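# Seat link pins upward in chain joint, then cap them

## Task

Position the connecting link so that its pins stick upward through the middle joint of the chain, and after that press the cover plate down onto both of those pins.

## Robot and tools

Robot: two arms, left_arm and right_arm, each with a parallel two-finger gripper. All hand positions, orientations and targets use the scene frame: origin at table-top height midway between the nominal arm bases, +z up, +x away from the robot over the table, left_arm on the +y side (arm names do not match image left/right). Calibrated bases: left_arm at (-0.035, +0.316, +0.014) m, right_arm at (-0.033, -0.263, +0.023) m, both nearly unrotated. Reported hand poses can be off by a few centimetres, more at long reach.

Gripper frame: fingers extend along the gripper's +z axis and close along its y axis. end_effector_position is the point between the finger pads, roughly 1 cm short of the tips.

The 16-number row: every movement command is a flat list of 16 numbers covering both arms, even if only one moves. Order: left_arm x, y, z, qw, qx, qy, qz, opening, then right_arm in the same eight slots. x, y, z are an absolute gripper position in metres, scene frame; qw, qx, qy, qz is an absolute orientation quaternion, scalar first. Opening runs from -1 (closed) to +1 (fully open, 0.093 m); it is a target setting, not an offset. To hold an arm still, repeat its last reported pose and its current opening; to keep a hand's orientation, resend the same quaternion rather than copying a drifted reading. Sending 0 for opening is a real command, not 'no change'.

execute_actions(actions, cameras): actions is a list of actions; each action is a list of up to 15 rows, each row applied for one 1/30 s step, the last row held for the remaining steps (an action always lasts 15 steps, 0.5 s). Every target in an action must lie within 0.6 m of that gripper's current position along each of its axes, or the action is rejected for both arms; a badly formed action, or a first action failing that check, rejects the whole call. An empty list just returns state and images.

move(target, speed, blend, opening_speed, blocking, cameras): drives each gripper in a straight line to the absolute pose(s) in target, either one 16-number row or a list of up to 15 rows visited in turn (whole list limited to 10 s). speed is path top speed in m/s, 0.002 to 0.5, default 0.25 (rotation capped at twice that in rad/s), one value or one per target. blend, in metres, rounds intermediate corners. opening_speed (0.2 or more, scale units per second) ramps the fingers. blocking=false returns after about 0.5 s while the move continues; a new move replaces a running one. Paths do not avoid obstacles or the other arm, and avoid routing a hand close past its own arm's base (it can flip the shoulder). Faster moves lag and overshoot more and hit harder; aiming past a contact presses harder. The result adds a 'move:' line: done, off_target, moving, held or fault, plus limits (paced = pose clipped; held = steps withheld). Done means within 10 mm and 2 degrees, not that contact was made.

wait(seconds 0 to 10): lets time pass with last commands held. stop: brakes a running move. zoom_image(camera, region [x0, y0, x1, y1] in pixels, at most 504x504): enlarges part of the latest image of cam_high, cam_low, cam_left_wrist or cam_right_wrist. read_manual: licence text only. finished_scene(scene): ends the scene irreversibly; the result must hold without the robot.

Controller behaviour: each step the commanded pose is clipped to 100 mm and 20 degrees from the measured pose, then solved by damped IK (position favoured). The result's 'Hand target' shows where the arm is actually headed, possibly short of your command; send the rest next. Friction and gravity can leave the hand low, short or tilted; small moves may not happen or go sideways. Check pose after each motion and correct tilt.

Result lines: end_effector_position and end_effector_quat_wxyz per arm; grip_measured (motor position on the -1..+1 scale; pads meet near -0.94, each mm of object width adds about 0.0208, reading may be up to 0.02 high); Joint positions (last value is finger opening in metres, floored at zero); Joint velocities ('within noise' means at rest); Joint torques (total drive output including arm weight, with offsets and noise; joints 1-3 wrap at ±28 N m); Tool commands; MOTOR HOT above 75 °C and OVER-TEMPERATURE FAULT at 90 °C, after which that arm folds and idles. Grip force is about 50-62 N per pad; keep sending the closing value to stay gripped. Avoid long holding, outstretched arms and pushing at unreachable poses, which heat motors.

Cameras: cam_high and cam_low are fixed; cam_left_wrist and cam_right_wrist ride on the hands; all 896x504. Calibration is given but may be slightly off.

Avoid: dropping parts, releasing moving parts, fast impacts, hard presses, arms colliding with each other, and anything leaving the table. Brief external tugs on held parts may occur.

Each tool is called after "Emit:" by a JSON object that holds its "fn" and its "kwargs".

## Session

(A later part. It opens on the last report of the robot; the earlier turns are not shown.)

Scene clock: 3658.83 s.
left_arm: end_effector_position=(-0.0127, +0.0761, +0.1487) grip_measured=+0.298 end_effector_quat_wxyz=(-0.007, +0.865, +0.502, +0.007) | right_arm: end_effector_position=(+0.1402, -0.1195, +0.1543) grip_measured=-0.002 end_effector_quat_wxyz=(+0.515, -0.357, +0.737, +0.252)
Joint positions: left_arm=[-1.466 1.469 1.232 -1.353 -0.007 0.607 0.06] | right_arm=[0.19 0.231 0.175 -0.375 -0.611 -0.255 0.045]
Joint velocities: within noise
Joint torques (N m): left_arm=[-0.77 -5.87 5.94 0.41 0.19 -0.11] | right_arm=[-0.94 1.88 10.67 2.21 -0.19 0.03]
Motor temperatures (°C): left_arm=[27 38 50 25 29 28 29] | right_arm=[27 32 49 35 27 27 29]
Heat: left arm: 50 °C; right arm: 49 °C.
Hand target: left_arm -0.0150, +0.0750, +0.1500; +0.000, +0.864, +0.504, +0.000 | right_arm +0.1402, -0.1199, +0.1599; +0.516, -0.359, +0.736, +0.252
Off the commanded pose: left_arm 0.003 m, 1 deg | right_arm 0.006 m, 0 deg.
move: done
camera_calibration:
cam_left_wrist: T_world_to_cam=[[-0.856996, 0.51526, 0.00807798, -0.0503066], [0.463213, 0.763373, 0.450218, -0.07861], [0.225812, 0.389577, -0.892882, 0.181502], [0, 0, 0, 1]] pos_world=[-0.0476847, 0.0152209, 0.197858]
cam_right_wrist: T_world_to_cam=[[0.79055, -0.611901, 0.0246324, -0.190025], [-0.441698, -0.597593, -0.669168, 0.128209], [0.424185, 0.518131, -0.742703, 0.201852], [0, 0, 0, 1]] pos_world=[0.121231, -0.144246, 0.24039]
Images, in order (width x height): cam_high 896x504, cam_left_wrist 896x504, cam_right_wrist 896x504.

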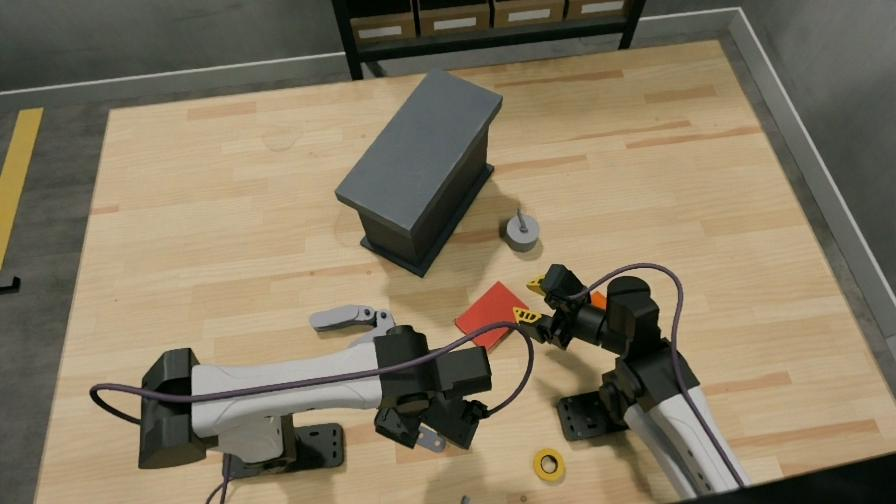

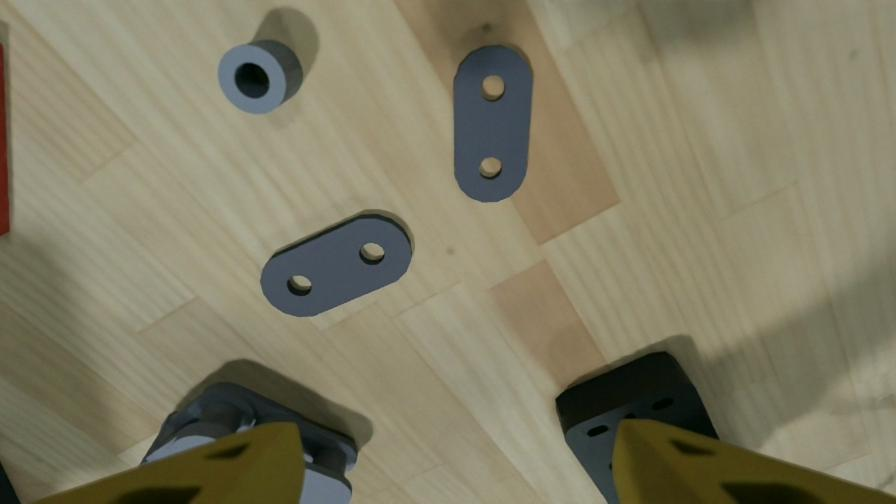

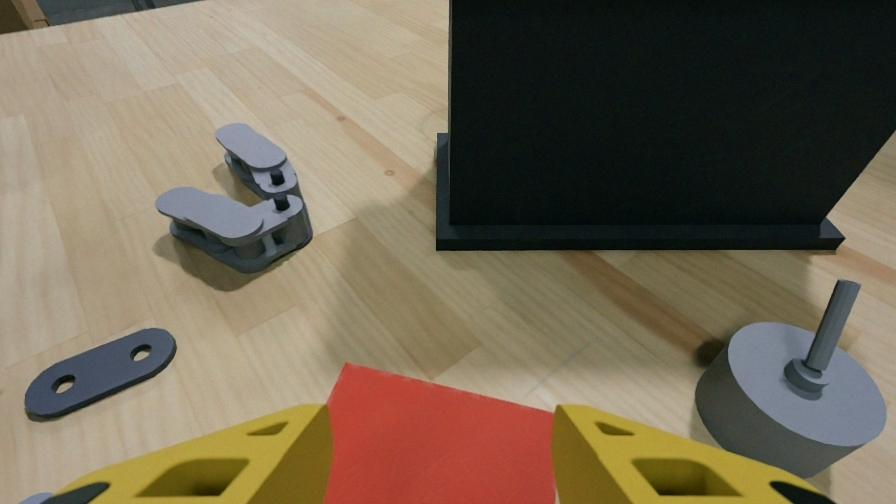

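Emit:
{"fn": "move", "kwargs": {"target": [[-0.0425,0.060,0.07,0,0.8638,0.5038,0,0.3,0.14,-0.12,0.16,0.516,-0.359,0.736,0.252,0.0]], "speed": 0.12, "cameras": ["cam_left_wrist"]}}

Scene clock: 3708.33 s.
left_arm: end_effector_position=(-0.0398, +0.0611, +0.0720) grip_measured=+0.298 end_effector_quat_wxyz=(+0.001, +0.865, +0.502, +0.004) | right_arm: end_effector_position=(+0.1401, -0.1195, +0.1543) grip_measured=-0.002 end_effector_quat_wxyz=(+0.515, -0.357, +0.737, +0.252)
Joint positions: left_arm=[-1.577 1.554 1.003 -1.024 -0.007 0.495 0.06] | right_arm=[0.19 0.231 0.175 -0.375 -0.612 -0.255 0.045]
Joint velocities: within noise
Joint torques (N m): left_arm=[-0.84 -4.94 5.87 0.42 0.21 -0.05] | right_arm=[-0.94 1.94 10.73 2.18 -0.15 0.01]
Motor temperatures (°C): left_arm=[27 38 46 25 29 28 28] | right_arm=[27 31 51 37 27 27 29]
Heat: left arm: 46 °C; right arm: 51 °C.
Hand target: left_arm -0.0424, +0.0600, +0.0700; +0.000, +0.864, +0.504, +0.000 | right_arm +0.1401, -0.1198, +0.1599; +0.516, -0.359, +0.736, +0.252
Off the commanded pose: left_arm 0.004 m, 0 deg | right_arm 0.006 m, 0 deg.
move: done
camera_calibration:
cam_left_wrist: T_world_to_cam=[[-0.857784, 0.514008, -0.00162894, -0.0644892], [0.461283, 0.771186, 0.438738, -0.0198358], [0.226771, 0.375591, -0.898614, 0.126324], [0, 0, 0, 1]] pos_world=[-0.0748145, 0.000998792, 0.122114]
Images, in order (width x height): cam_left_wrist 896x504.

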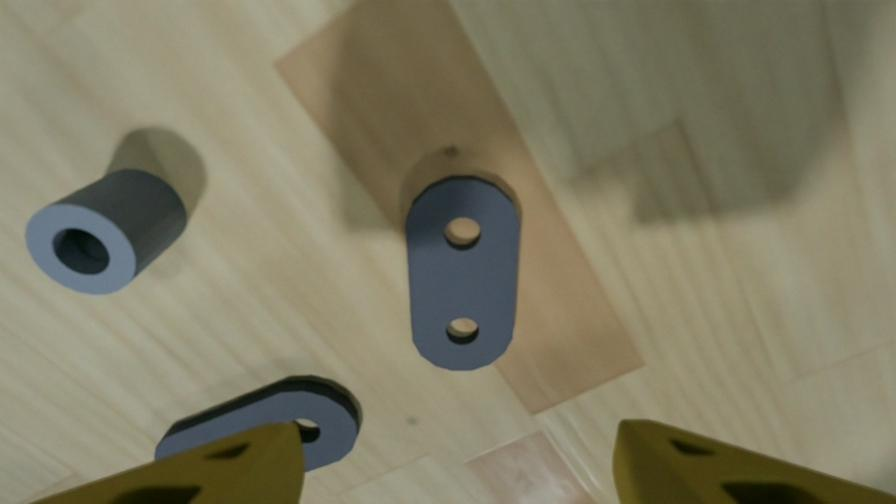

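Emit:
{"fn": "move", "kwargs": {"target": [[-0.046,0.0585,0.030,0,0.8638,0.5038,0,0.3,0.14,-0.12,0.16,0.516,-0.359,0.736,0.252,0.0]], "speed": 0.08, "cameras": ["cam_left_wrist"]}}

Scene clock: 3725.47 s.
left_arm: end_effector_position=(-0.0431, +0.0591, +0.0322) grip_measured=+0.298 end_effector_quat_wxyz=(+0.001, +0.864, +0.503, +0.004) | right_arm: end_effector_position=(+0.1401, -0.1195, +0.1543) grip_measured=-0.002 end_effector_quat_wxyz=(+0.515, -0.357, +0.737, +0.252)
Joint positions: left_arm=[-1.59 1.623 0.903 -0.853 -0.007 0.481 0.06] | right_arm=[0.19 0.231 0.175 -0.375 -0.612 -0.255 0.045]
Joint velocities: within noise
Joint torques (N m): left_arm=[-0.95 -5.09 5.46 0.38 0.2 -0.07] | right_arm=[-1.05 1.85 10.73 2.2 -0.15 0.01]
Motor temperatures (°C): left_arm=[27 37 45 25 29 28 28] | right_arm=[27 31 51 37 27 27 29]
Heat: left arm: 45 °C; right arm: 51 °C.
Hand target: left_arm -0.0460, +0.0585, +0.0301; +0.000, +0.864, +0.504, +0.000 | right_arm +0.1401, -0.1198, +0.1599; +0.516, -0.359, +0.736, +0.252
Off the commanded pose: left_arm 0.004 m, 0 deg | right_arm 0.006 m, 0 deg.
move: done
camera_calibration:
cam_left_wrist: T_world_to_cam=[[-0.858176, 0.513351, -0.00226281, -0.066272], [0.460696, 0.772081, 0.437779, 0.000679007], [0.226481, 0.374648, -0.89908, 0.092141], [0, 0, 0, 1]] pos_world=[-0.0780541, -0.00102391, 0.0823949]
Images, in order (width x height): cam_left_wrist 896x504.

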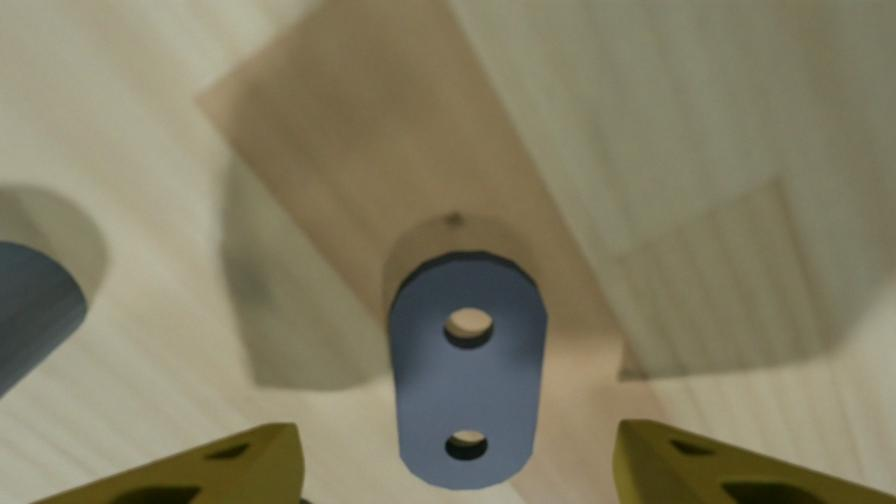

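Emit:
{"fn": "move", "kwargs": {"target": [[-0.0508,0.0565,0.045,0.023,0.8636,0.5037,-0.002,0.3,0.14,-0.12,0.16,0.516,-0.359,0.736,0.252,0.0],[-0.0508,0.0565,0.030,0.023,0.8636,0.5037,-0.002,0.3,0.14,-0.12,0.16,0.516,-0.359,0.736,0.252,0.0]], "speed": 0.06, "cameras": ["cam_left_wrist"]}}

Scene clock: 3758.73 s.
left_arm: end_effector_position=(-0.0516, +0.0570, +0.0325) grip_measured=+0.298 end_effector_quat_wxyz=(+0.019, +0.864, +0.502, -0.008) | right_arm: end_effector_position=(+0.1401, -0.1195, +0.1543) grip_measured=-0.002 end_effector_quat_wxyz=(+0.515, -0.357, +0.737, +0.252)
Joint positions: left_arm=[-1.623 1.594 0.873 -0.81 -0.008 0.448 0.06] | right_arm=[0.19 0.231 0.175 -0.375 -0.612 -0.255 0.045]
Joint velocities: within noise
Joint torques (N m): left_arm=[-0.91 -4.88 5.48 0.55 -0.02 -0.08] | right_arm=[-1.07 1.89 10.69 2.18 -0.17 0.08]
Motor temperatures (°C): left_arm=[27 36 43 26 29 28 28] | right_arm=[27 31 52 38 26 27 29]
Heat: left arm: 43 °C; right arm: 52 °C.
Hand target: left_arm -0.0508, +0.0565, +0.0301; +0.023, +0.864, +0.504, -0.002 | right_arm +0.1401, -0.1198, +0.1599; +0.516, -0.359, +0.736, +0.252
Off the commanded pose: left_arm 0.003 m, 1 deg | right_arm 0.006 m, 0 deg.
move: done
camera_calibration:
cam_left_wrist: T_world_to_cam=[[-0.858012, 0.513147, -0.022271, -0.0718477], [0.461687, 0.789518, 0.404359, 0.00617553], [0.225079, 0.336663, -0.914329, 0.0976942], [0, 0, 0, 1]] pos_world=[-0.0864862, -0.000897275, 0.0852274]
Images, in order (width x height): cam_left_wrist 896x504.

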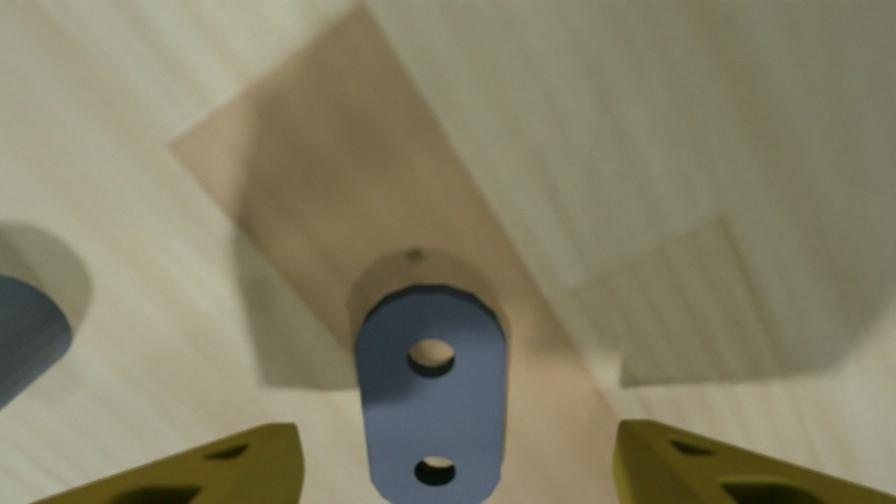

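Emit:
{"fn": "move", "kwargs": {"target": [[-0.0435,0.0580,0.040,0.0303,0.8634,0.5036,0.0142,0.3,0.14,-0.12,0.16,0.516,-0.359,0.736,0.252,0.0],[-0.0435,0.0580,0.030,0.0303,0.8634,0.5036,0.0142,0.3,0.14,-0.12,0.16,0.516,-0.359,0.736,0.252,0.0]], "speed": 0.06, "cameras": ["cam_left_wrist"]}}

Scene clock: 3778.67 s.
left_arm: end_effector_position=(-0.0457, +0.0579, +0.0326) grip_measured=+0.298 end_effector_quat_wxyz=(+0.026, +0.864, +0.503, +0.008) | right_arm: end_effector_position=(+0.1401, -0.1195, +0.1542) grip_measured=-0.002 end_effector_quat_wxyz=(+0.515, -0.357, +0.737, +0.252)
Joint positions: left_arm=[-1.623 1.594 0.873 -0.816 -0.043 0.448 0.06] | right_arm=[0.19 0.231 0.175 -0.376 -0.612 -0.255 0.045]
Joint velocities: within noise
Joint torques (N m): left_arm=[-0.44 -4.98 5.26 0.52 0.01 0.01] | right_arm=[-1.01 1.94 10.91 2.19 -0.22 0.04]
Motor temperatures (°C): left_arm=[27 35 43 26 29 28 28] | right_arm=[27 31 53 39 26 27 29]
Heat: left arm: 43 °C; right arm: 53 °C.
Hand target: left_arm -0.0435, +0.0581, +0.0301; +0.030, +0.863, +0.504, +0.014 | right_arm +0.1401, -0.1198, +0.1598; +0.516, -0.359, +0.736, +0.252
Off the commanded pose: left_arm 0.003 m, 1 deg | right_arm 0.006 m, 0 deg.
move: done
camera_calibration:
cam_left_wrist: T_world_to_cam=[[-0.857392, 0.512152, -0.0507781, -0.0662069], [0.446211, 0.788894, 0.422543, 0.00143409], [0.256465, 0.339627, -0.90492, 0.0971114], [0, 0, 0, 1]] pos_world=[-0.0823109, -0.000204999, 0.0839102]
Images, in order (width x height): cam_left_wrist 896x504.

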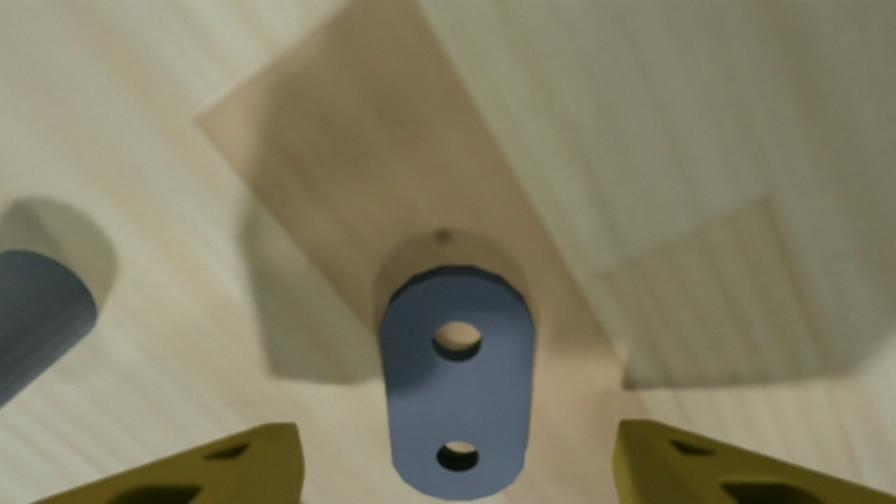

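Emit:
{"fn": "move", "kwargs": {"target": [[-0.0438,0.0580,0.0135,0.0303,0.8634,0.5036,0.0142,0.3,0.14,-0.12,0.16,0.516,-0.359,0.736,0.252,0.0]], "speed": 0.04, "cameras": ["cam_left_wrist","cam_right_wrist"]}}

Scene clock: 3789.70 s.
left_arm: end_effector_position=(-0.0454, +0.0611, +0.0180) grip_measured=+0.298 end_effector_quat_wxyz=(+0.021, +0.864, +0.503, +0.012) | right_arm: end_effector_position=(+0.1401, -0.1195, +0.1542) grip_measured=-0.002 end_effector_quat_wxyz=(+0.515, -0.357, +0.737, +0.252)
Joint positions: left_arm=[-1.623 1.624 0.838 -0.763 -0.043 0.448 0.06] | right_arm=[0.19 0.231 0.175 -0.376 -0.612 -0.255 0.045]
Joint velocities: within noise
Joint torques (N m): left_arm=[-0.65 -4.57 4.82 0.65 -0.02 -0.03] | right_arm=[-0.96 1.85 10.78 2.16 -0.19 0.04]
Motor temperatures (°C): left_arm=[27 35 43 26 29 28 28] | right_arm=[27 31 53 39 26 27 29]
Heat: left arm: 43 °C; right arm: 53 °C.
Hand target: left_arm -0.0438, +0.0581, +0.0137; +0.030, +0.863, +0.504, +0.014 | right_arm +0.1401, -0.1198, +0.1599; +0.516, -0.359, +0.736, +0.252
Off the commanded pose: left_arm 0.006 m, 1 deg | right_arm 0.006 m, 0 deg.
move: done
camera_calibration:
cam_left_wrist: T_world_to_cam=[[-0.857339, 0.512729, -0.0456041, -0.068479], [0.445677, 0.783703, 0.432645, 0.00505358], [0.257569, 0.350599, -0.90041, 0.0820055], [0, 0, 0, 1]] pos_world=[-0.0820841, 0.00239961, 0.0685293]
cam_right_wrist: T_world_to_cam=[[0.790854, -0.611518, 0.0243951, -0.189878], [-0.441745, -0.597973, -0.668797, 0.127991], [0.423569, 0.518145, -0.743045, 0.201929], [0, 0, 0, 1]] pos_world=[0.121174, -0.144207, 0.240274]
Images, in order (width x height): cam_left_wrist 896x504, cam_right_wrist 896x504.

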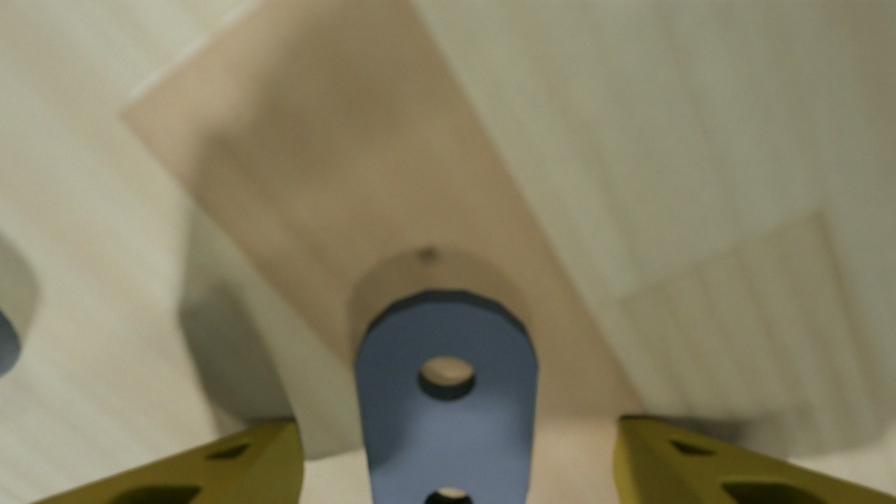

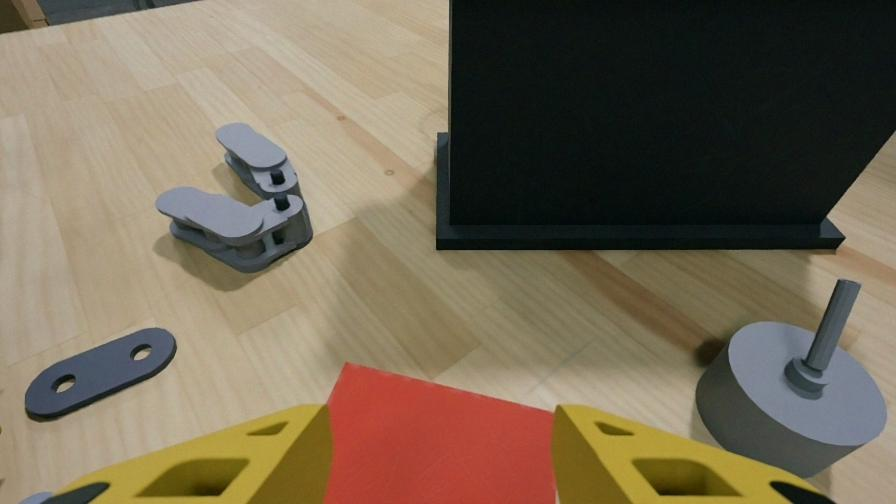

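Emit:
{"fn": "move", "kwargs": {"target": [[-0.0440,0.0540,0.024,0.0303,0.8634,0.5036,0.0142,0.3,0.14,-0.12,0.16,0.516,-0.359,0.736,0.252,0.0],[-0.0440,0.0540,0.0125,0.0303,0.8634,0.5036,0.0142,0.3,0.14,-0.12,0.16,0.516,-0.359,0.736,0.252,0.0]], "speed": 0.04, "cameras": ["cam_left_wrist"]}}

Scene clock: 3802.73 s.
left_arm: end_effector_position=(-0.0454, +0.0609, +0.0177) grip_measured=+0.298 end_effector_quat_wxyz=(+0.020, +0.864, +0.503, +0.013) | right_arm: end_effector_position=(+0.1401, -0.1195, +0.1542) grip_measured=-0.002 end_effector_quat_wxyz=(+0.515, -0.357, +0.737, +0.252)
Joint positions: left_arm=[-1.623 1.629 0.842 -0.766 -0.043 0.448 0.06] | right_arm=[0.19 0.231 0.175 -0.376 -0.612 -0.255 0.045]
Joint velocities: within noise
Joint torques (N m): left_arm=[-0.51 -3.66 5.59 0.7 -0.03 -0.03] | right_arm=[-0.95 1.98 10.77 2.21 -0.18 0.05]
Motor temperatures (°C): left_arm=[27 35 42 26 29 28 28] | right_arm=[27 31 53 39 26 27 29]
Heat: left arm: 42 °C; right arm: 53 °C.
Hand target: left_arm -0.0440, +0.0543, +0.0128; +0.030, +0.863, +0.504, +0.014 | right_arm +0.1401, -0.1198, +0.1599; +0.516, -0.359, +0.736, +0.252
Off the commanded pose: left_arm 0.009 m, 1 deg | right_arm 0.006 m, 0 deg.
move: done
camera_calibration:
cam_left_wrist: T_world_to_cam=[[-0.857327, 0.512899, -0.0438796, -0.0684292], [0.445562, 0.78205, 0.435742, 0.00543015], [0.257808, 0.354022, -0.899001, 0.0815645], [0, 0, 0, 1]] pos_world=[-0.0821136, 0.00197493, 0.0679578]
Images, in order (width x height): cam_left_wrist 896x504.

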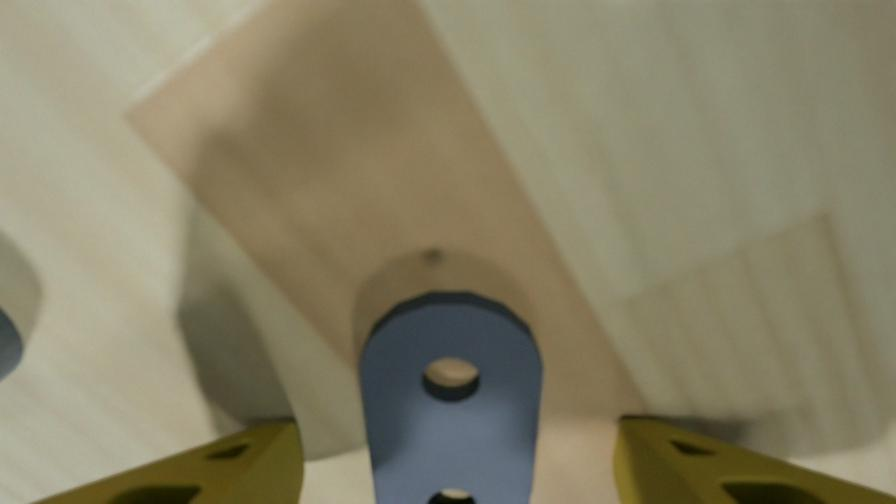

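Emit:
{"fn": "move", "kwargs": {"target": [[-0.0455,0.0535,0.036,0.0303,0.8634,0.5036,0.0142,0.3,0.14,-0.12,0.16,0.516,-0.359,0.736,0.252,0.0],[-0.0455,0.0535,0.0145,0.0303,0.8634,0.5036,0.0142,0.3,0.14,-0.12,0.16,0.516,-0.359,0.736,0.252,0.0]], "speed": 0.04, "cameras": ["cam_left_wrist"]}}

Scene clock: 3815.17 s.
left_arm: end_effector_position=(-0.0457, +0.0557, +0.0182) grip_measured=+0.298 end_effector_quat_wxyz=(+0.023, +0.864, +0.503, +0.011) | right_arm: end_effector_position=(+0.1401, -0.1195, +0.1542) grip_measured=-0.002 end_effector_quat_wxyz=(+0.515, -0.357, +0.737, +0.252)
Joint positions: left_arm=[-1.623 1.64 0.857 -0.762 -0.044 0.447 0.06] | right_arm=[0.19 0.231 0.175 -0.376 -0.612 -0.255 0.045]
Joint velocities: within noise
Joint torques (N m): left_arm=[-1.07 -4.81 4.98 0.62 0.01 -0.08] | right_arm=[-1.01 1.95 10.77 2.16 -0.16 0.04]
Motor temperatures (°C): left_arm=[27 35 42 26 29 28 28] | right_arm=[27 30 53 39 26 27 29]
Heat: left arm: 42 °C; right arm: 53 °C.
Hand target: left_arm -0.0455, +0.0535, +0.0147; +0.030, +0.863, +0.504, +0.014 | right_arm +0.1401, -0.1198, +0.1599; +0.516, -0.359, +0.736, +0.252
Off the commanded pose: left_arm 0.004 m, 1 deg | right_arm 0.006 m, 0 deg.
move: done
camera_calibration:
cam_left_wrist: T_world_to_cam=[[-0.857924, 0.511578, -0.0474919, -0.0658741], [0.444725, 0.785725, 0.429949, 0.00924432], [0.257268, 0.347742, -0.901603, 0.0843892], [0, 0, 0, 1]] pos_world=[-0.0823367, -0.00290947, 0.0689825]
Images, in order (width x height): cam_left_wrist 896x504.

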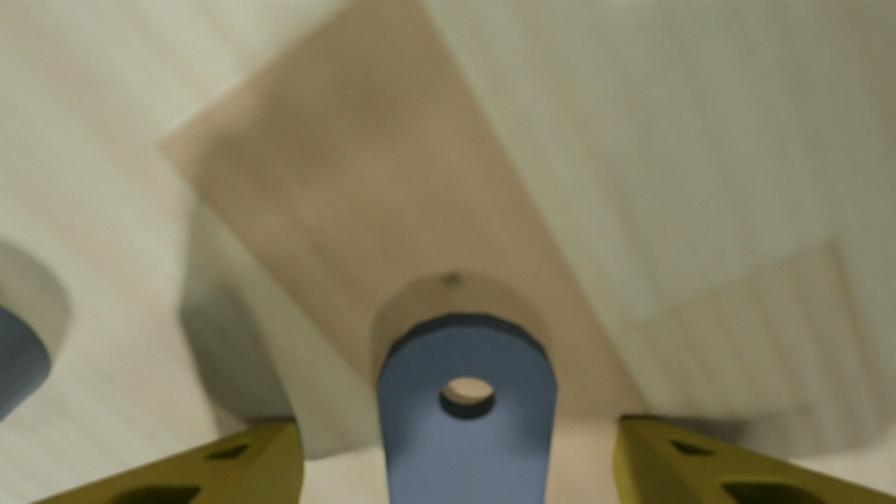

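Emit:
{"fn": "move", "kwargs": {"target": [-0.0465,0.0537,0.0145,0.0303,0.8634,0.5036,0.0142,-0.6,0.14,-0.12,0.16,0.516,-0.359,0.736,0.252,0.0], "speed": 0.04, "opening_speed": 0.5, "cameras": ["cam_left_wrist"]}}

Scene clock: 3824.37 s.
left_arm: end_effector_position=(-0.0479, +0.0538, +0.0183) grip_measured=-0.475 end_effector_quat_wxyz=(+0.026, +0.865, +0.501, +0.008) | right_arm: end_effector_position=(+0.1401, -0.1195, +0.1542) grip_measured=-0.002 end_effector_quat_wxyz=(+0.515, -0.358, +0.737, +0.252)
Joint positions: left_arm=[-1.63 1.64 0.857 -0.753 -0.043 0.443 0.022] | right_arm=[0.19 0.231 0.175 -0.376 -0.612 -0.256 0.045]
Joint velocities: within noise
Joint torques (N m): left_arm=[-0.65 -4.81 4.96 0.56 -0.02 -0.07] | right_arm=[-0.88 1.87 10.92 2.2 -0.16 0.03]
Motor temperatures (°C): left_arm=[27 35 42 26 29 28 28] | right_arm=[27 30 53 40 26 27 29]
Heat: left arm: 42 °C; right arm: 53 °C.
Hand target: left_arm -0.0465, +0.0537, +0.0146; +0.030, +0.863, +0.504, +0.014 | right_arm +0.1401, -0.1198, +0.1599; +0.516, -0.359, +0.736, +0.252
Off the commanded pose: left_arm 0.004 m, 1 deg | right_arm 0.006 m, 0 deg.
move: done
camera_calibration:
cam_left_wrist: T_world_to_cam=[[-0.856013, 0.514443, -0.0508923, -0.0667759], [0.448217, 0.787638, 0.422762, 0.0119145], [0.257572, 0.339079, -0.904811, 0.0862195], [0, 0, 0, 1]] pos_world=[-0.084709, -0.0042672, 0.0695769]
Images, in order (width x height): cam_left_wrist 896x504.

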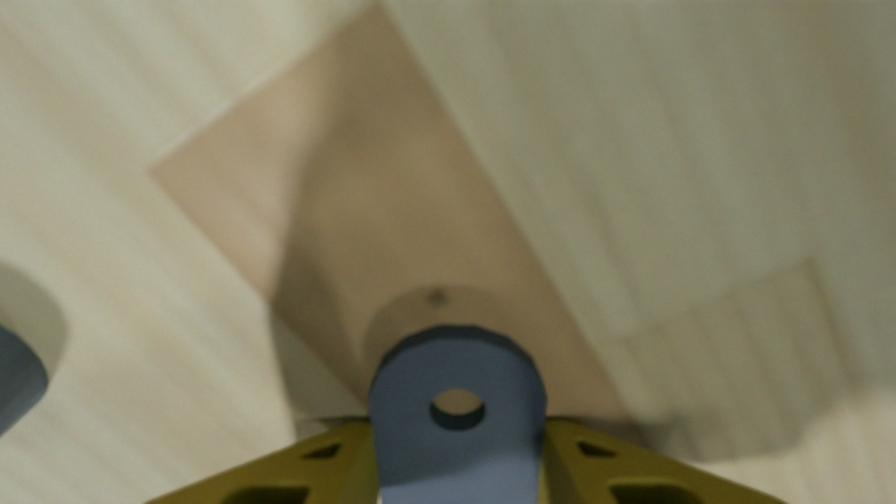

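Emit:
{"fn": "move", "kwargs": {"target": [-0.044,0.060,0.12,0.0303,0.8634,0.5036,0.0142,-0.6,0.14,-0.12,0.16,0.516,-0.359,0.736,0.252,0.0], "speed": 0.08, "cameras": ["cam_left_wrist"]}}

Scene clock: 3831.80 s.
left_arm: end_effector_position=(-0.0471, +0.0647, +0.1094) grip_measured=-0.475 end_effector_quat_wxyz=(+0.013, +0.865, +0.501, +0.017) | right_arm: end_effector_position=(+0.1401, -0.1195, +0.1542) grip_measured=-0.002 end_effector_quat_wxyz=(+0.515, -0.358, +0.737, +0.252)
Joint positions: left_arm=[-1.63 1.501 1.105 -1.172 -0.043 0.443 0.022] | right_arm=[0.19 0.231 0.175 -0.376 -0.612 -0.256 0.045]
Joint velocities: within noise
Joint torques (N m): left_arm=[0.03 -6.56 8.64 0.23 -0.01 0] | right_arm=[-0.94 1.98 10.82 2.17 -0.15 0.07]
Motor temperatures (°C): left_arm=[27 35 42 26 29 28 28] | right_arm=[27 30 53 40 26 27 29]
Heat: left arm: 42 °C; right arm: 53 °C.
Hand target: left_arm -0.0441, +0.0601, +0.1199; +0.030, +0.863, +0.504, +0.014 | right_arm +0.1401, -0.1198, +0.1599; +0.516, -0.359, +0.736, +0.252
Off the commanded pose: left_arm 0.012 m, 2 deg | right_arm 0.006 m, 0 deg.
move: off_target (left_arm)
camera_calibration:
cam_left_wrist: T_world_to_cam=[[-0.855907, 0.515812, -0.0368882, -0.0686441], [0.447167, 0.774055, 0.448196, -0.0375389], [0.259738, 0.367119, -0.893174, 0.161781], [0, 0, 0, 1]] pos_world=[-0.0839874, 0.00507189, 0.158791]
Images, in order (width x height): cam_left_wrist 896x504.

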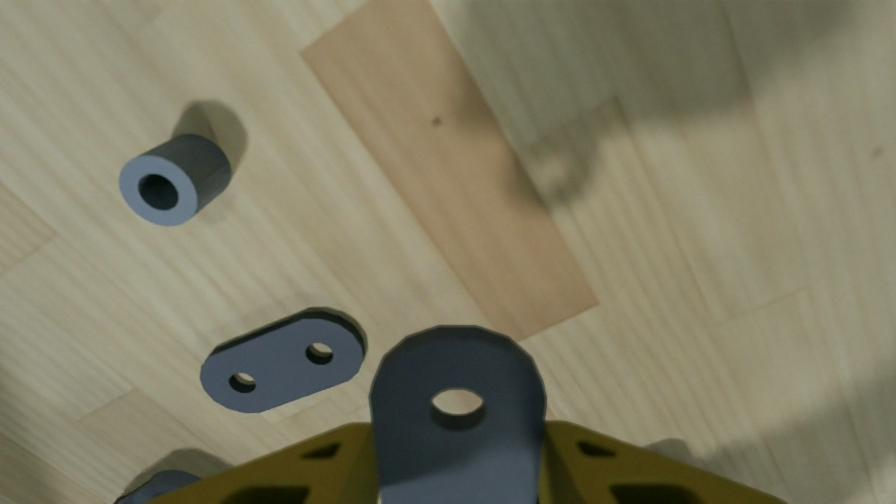

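Emit:
{"fn": "move", "kwargs": {"target": [[0.02,0.070,0.13,0.022,0.8443,0.5358,0.013,-0.6,0.14,-0.12,0.16,0.516,-0.359,0.736,0.252,0.0],[0.10,0.09,0.13,0.02,0.83,0.556,0.014,-0.6,0.14,-0.12,0.16,0.516,-0.359,0.736,0.252,0.0],[0.189,0.137,0.12,0.0152,0.809,0.5878,0.0166,-0.6,0.14,-0.12,0.16,0.516,-0.359,0.736,0.252,0.0],[0.189,0.137,0.095,0.0152,0.809,0.5878,0.0166,-0.6,0.14,-0.12,0.16,0.516,-0.359,0.736,0.252,0.0]], "speed": 0.12, "blend": [0.03,0.03,0.005,0], "cameras": ["cam_left_wrist","cam_right_wrist"]}}

Scene clock: 3868.43 s.
left_arm: end_effector_position=(+0.1884, +0.1393, +0.0962) grip_measured=-0.475 end_effector_quat_wxyz=(+0.010, +0.807, +0.590, +0.022) | right_arm: end_effector_position=(+0.1401, -0.1195, +0.1542) grip_measured=-0.002 end_effector_quat_wxyz=(+0.515, -0.358, +0.737, +0.252)
Joint positions: left_arm=[-0.674 1.611 1.16 -1.088 -0.038 1.188 0.022] | right_arm=[0.19 0.231 0.175 -0.376 -0.612 -0.256 0.045]
Joint velocities: within noise
Joint torques (N m): left_arm=[-0.02 -5.75 6.13 0.45 0.28 0.11] | right_arm=[-0.96 1.96 10.74 2.21 -0.2 0.07]
Motor temperatures (°C): left_arm=[27 37 45 25 29 28 29] | right_arm=[27 30 54 41 26 27 29]
Heat: left arm: 45 °C; right arm: 54 °C.
Hand target: left_arm +0.1890, +0.1370, +0.0951; +0.015, +0.809, +0.588, +0.017 | right_arm +0.1401, -0.1198, +0.1599; +0.516, -0.359, +0.736, +0.252
Off the commanded pose: left_arm 0.003 m, 1 deg | right_arm 0.006 m, 0 deg.
move: done
camera_calibration:
cam_left_wrist: T_world_to_cam=[[-0.945084, 0.324403, -0.0397317, 0.137679], [0.27191, 0.847898, 0.45512, -0.172605], [0.181331, 0.419324, -0.889543, 0.0685819], [0, 0, 0, 1]] pos_world=[0.164615, 0.0729299, 0.145033]
cam_right_wrist: T_world_to_cam=[[0.790927, -0.611409, 0.0247534, -0.18993], [-0.441478, -0.598179, -0.668789, 0.127928], [0.423711, 0.518036, -0.74304, 0.201895], [0, 0, 0, 1]] pos_world=[0.121153, -0.14419, 0.240274]
Images, in order (width x height): cam_left_wrist 896x504, cam_right_wrist 896x504.

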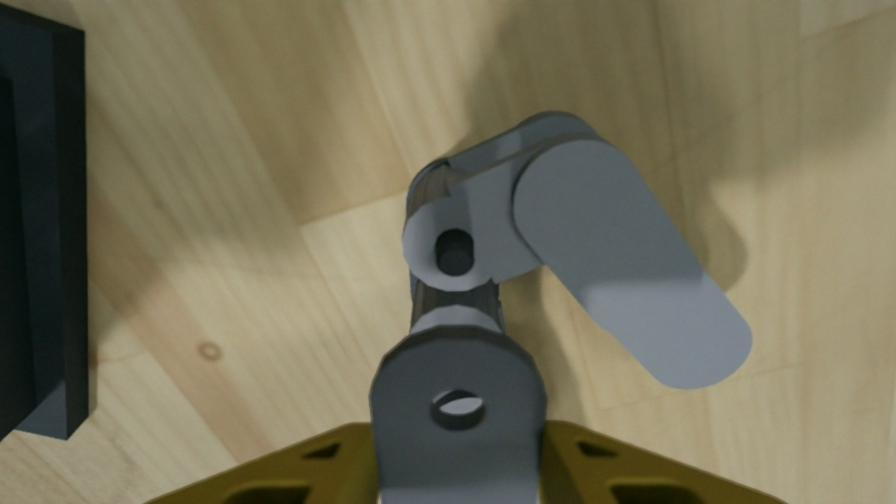

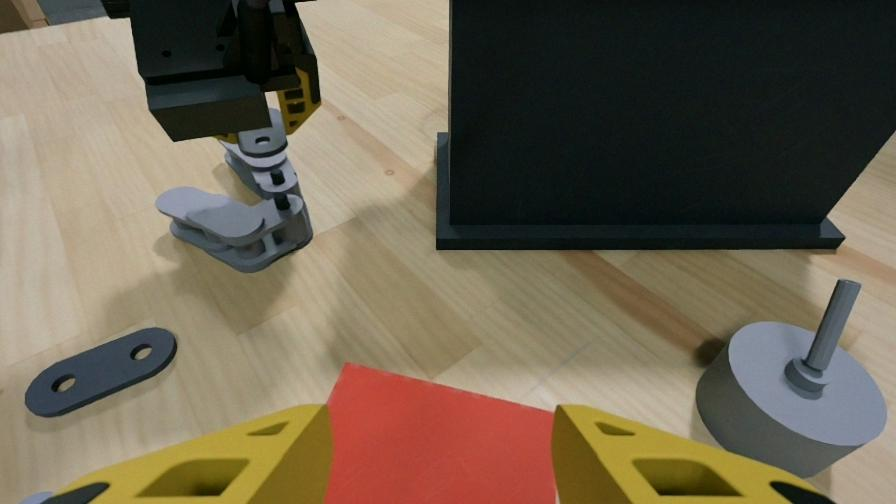

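Emit:
{"fn": "zoom_image", "kwargs": {"camera": "cam_right_wrist", "region": [200, 90, 350, 260]}}

Emit:
{"fn": "zoom_image", "kwargs": {"camera": "cam_left_wrist", "region": [360, 200, 560, 440]}}

Scaled by 2.965 from the camera's 896x504 image, which has a finer 1280x720 frame.

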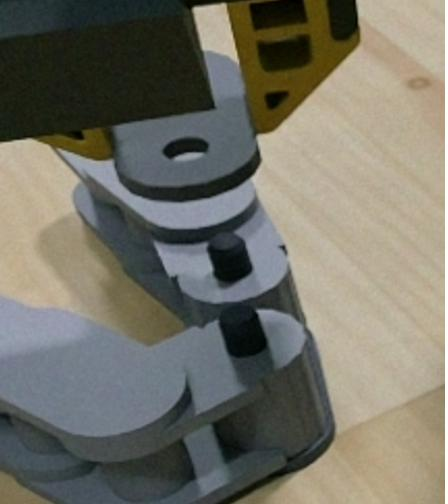

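Scaled by 2.100 from the camera's 896x504 image, which has a finer 1280x720 frame.

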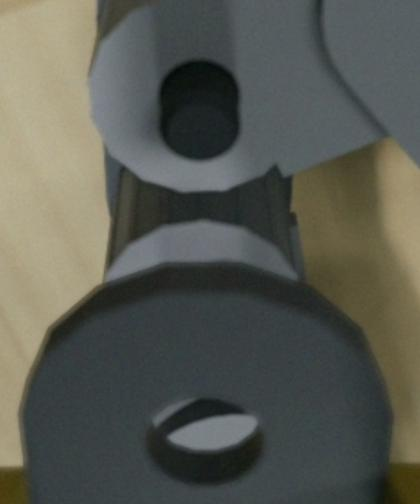

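Emit:
{"fn": "move", "kwargs": {"target": [[0.189,0.137,0.095,0.0152,0.809,0.5878,0.0166,-0.6,0.07,-0.01,0.14,0.516,-0.359,0.736,0.252,0.0],[0.189,0.137,0.095,0.0152,0.809,0.5878,0.0166,-0.6,0.021,0.072,0.115,0.5617,-0.1703,0.801,0.1197,0.0]], "speed": 0.12, "blend": [0.02,0], "cameras": ["cam_left_wrist","cam_right_wrist"]}}

Emit:
{"fn": "zoom_image", "kwargs": {"camera": "cam_right_wrist", "region": [360, 60, 520, 220]}}

Scene clock: 3922.83 s.
left_arm: end_effector_position=(+0.1886, +0.1391, +0.0962) grip_measured=-0.475 end_effector_quat_wxyz=(+0.011, +0.807, +0.590, +0.022) | right_arm: end_effector_position=(+0.0242, +0.0673, +0.1128) grip_measured=-0.002 end_effector_quat_wxyz=(+0.559, -0.171, +0.803, +0.117)
Joint positions: left_arm=[-0.674 1.611 1.16 -1.087 -0.038 1.188 0.022] | right_arm=[1.828 1.728 0.829 -0.404 1.203 1.281 0.045]
Joint velocities: within noise
Joint torques (N m): left_arm=[0.01 -5.7 6.22 0.45 0.26 0.09] | right_arm=[0.47 -6.19 8.53 0.64 0.8 0.2]
Motor temperatures (°C): left_arm=[27 36 45 26 29 28 29] | right_arm=[27 30 54 41 26 27 29]
Heat: left arm: 45 °C; right arm: 54 °C.
Hand target: left_arm +0.1890, +0.1371, +0.0950; +0.015, +0.809, +0.588, +0.017 | right_arm +0.0210, +0.0719, +0.1150; +0.562, -0.171, +0.801, +0.120
Off the commanded pose: left_arm 0.002 m, 1 deg | right_arm 0.006 m, 0 deg.
move: done
camera_calibration:
cam_left_wrist: T_world_to_cam=[[-0.944931, 0.324734, -0.0406575, 0.13793], [0.271955, 0.848248, 0.454441, -0.172455], [0.18206, 0.418358, -0.889849, 0.0686774], [0, 0, 0, 1]] pos_world=[0.164731, 0.072762, 0.145091]
cam_right_wrist: T_world_to_cam=[[0.412904, -0.910252, 0.0308462, 0.0455894], [-0.671255, -0.327033, -0.665181, 0.147724], [0.61557, 0.253951, -0.746044, 0.136921], [0, 0, 0, 1]] pos_world=[-0.00394831, 0.0550372, 0.199006]
Images, in order (width x height): cam_left_wrist 896x504, cam_right_wrist 896x504.

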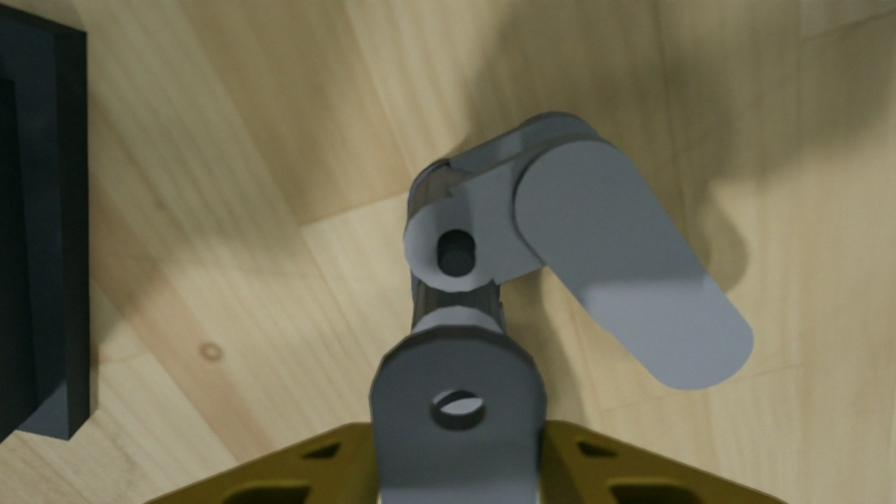

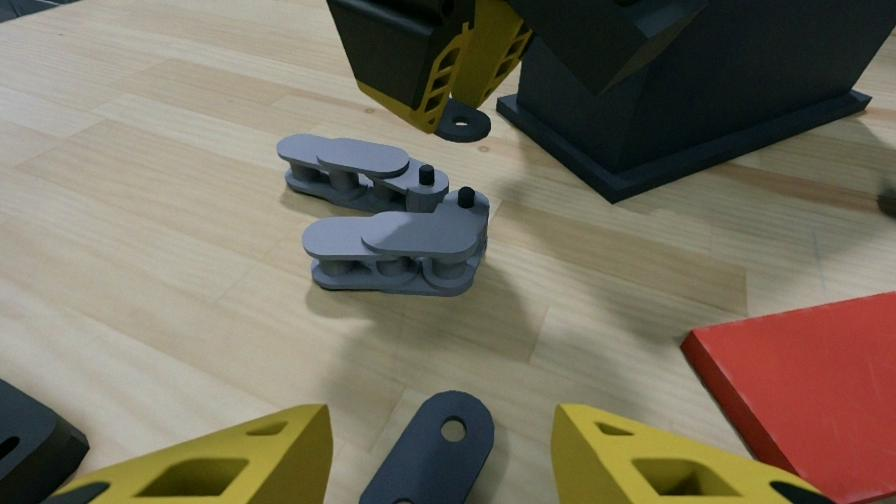

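Scaled by 3.150 from the camera's 896x504 image, which has a finer 1280x720 frame.

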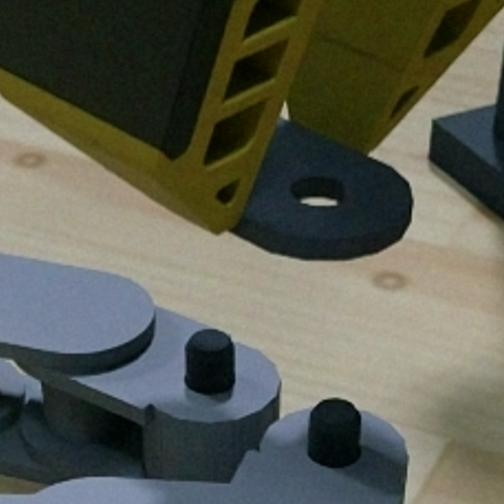

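Emit:
{"fn": "move", "kwargs": {"target": [[0.1856,0.1298,0.088,0.0152,0.8049,0.5934,0.0166,-0.6,0.021,0.072,0.115,0.5617,-0.1703,0.801,0.1197,0.0],[0.1856,0.1298,0.078,0.0152,0.8049,0.5934,0.0166,-0.6,0.021,0.072,0.115,0.5617,-0.1703,0.801,0.1197,0.0]], "speed": 0.04, "cameras": ["cam_left_wrist","cam_right_wrist"]}}

Emit:
{"fn": "zoom_image", "kwargs": {"camera": "cam_right_wrist", "region": [360, 80, 520, 240]}}

Emit:
{"fn": "zoom_image", "kwargs": {"camera": "cam_left_wrist", "region": [360, 220, 560, 460]}}

Scene clock: 3994.73 s.
left_arm: end_effector_position=(+0.1869, +0.1332, +0.0802) grip_measured=-0.475 end_effector_quat_wxyz=(+0.012, +0.806, +0.592, +0.022) | right_arm: end_effector_position=(+0.0243, +0.0671, +0.1128) grip_measured=-0.002 end_effector_quat_wxyz=(+0.559, -0.171, +0.803, +0.117)
Joint positions: left_arm=[-0.693 1.633 1.118 -1.021 -0.037 1.164 0.022] | right_arm=[1.828 1.728 0.829 -0.406 1.203 1.283 0.045]
Joint velocities: within noise
Joint torques (N m): left_arm=[-0.88 -5.65 5.93 0.49 0.23 -0.08] | right_arm=[0.47 -6.27 8.51 0.65 0.78 0.19]
Motor temperatures (°C): left_arm=[27 36 44 26 29 28 30] | right_arm=[27 34 50 37 27 27 29]
Heat: left arm: 44 °C; right arm: 50 °C.
Hand target: left_arm +0.1856, +0.1298, +0.0781; +0.015, +0.805, +0.593, +0.017 | right_arm +0.0210, +0.0719, +0.1150; +0.562, -0.170, +0.801, +0.120
Off the commanded pose: left_arm 0.004 m, 1 deg | right_arm 0.006 m, 0 deg.
move: done
camera_calibration:
cam_left_wrist: T_world_to_cam=[[-0.946598, 0.319621, -0.0423521, 0.138759], [0.267079, 0.850923, 0.452325, -0.159061], [0.180611, 0.416859, -0.890847, 0.0576445], [0, 0, 0, 1]] pos_world=[0.16342, 0.0669689, 0.129176]
cam_right_wrist: T_world_to_cam=[[0.41232, -0.9105, 0.0313511, 0.0452994], [-0.67122, -0.32687, -0.665297, 0.147709], [0.616, 0.253272, -0.74592, 0.136933], [0, 0, 0, 1]] pos_world=[-0.00388366, 0.0548453, 0.198991]
Images, in order (width x height): cam_left_wrist 896x504, cam_right_wrist 896x504.

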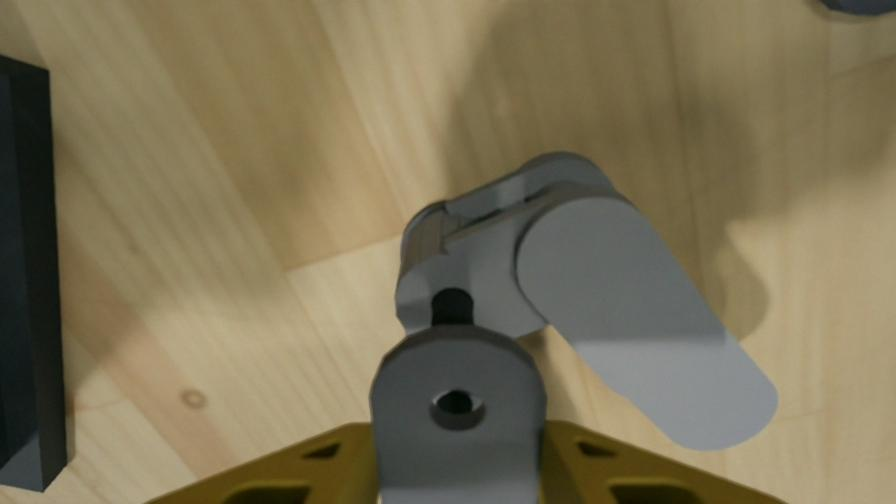

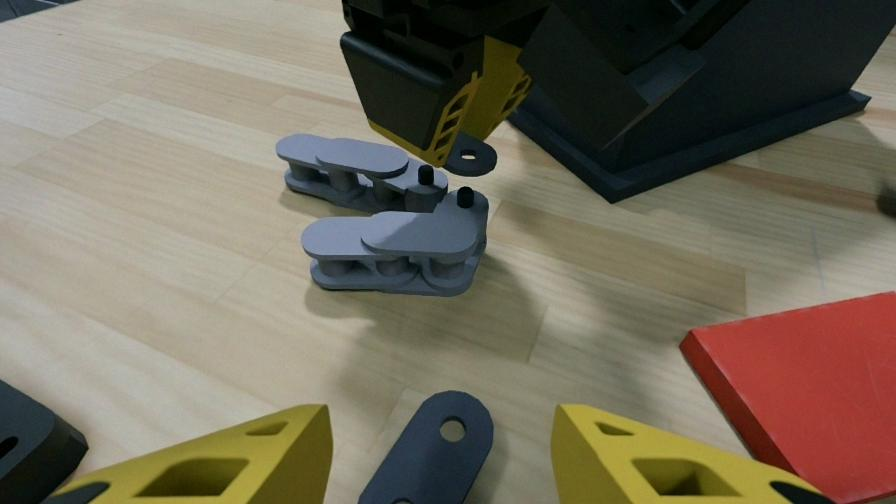

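Scaled by 3.150 from the camera's 896x504 image, which has a finer 1280x720 frame.

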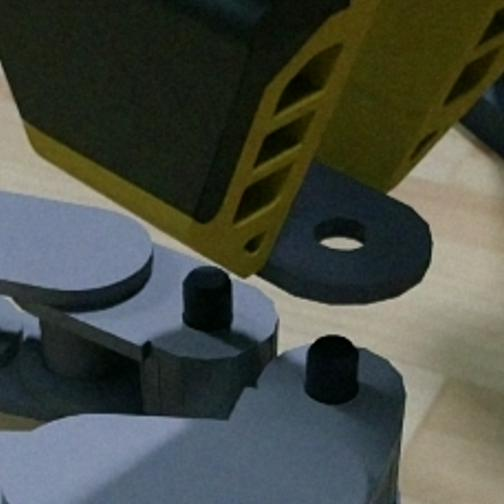

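Scaled by 2.100 from the camera's 896x504 image, which has a finer 1280x720 frame.

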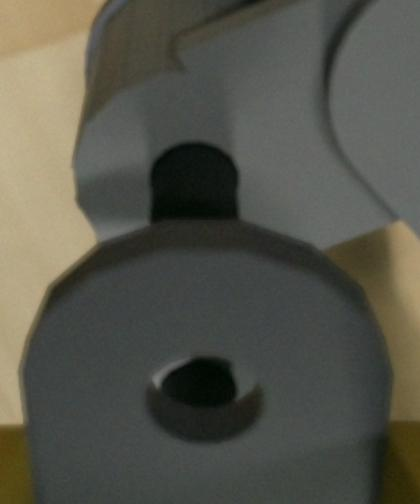

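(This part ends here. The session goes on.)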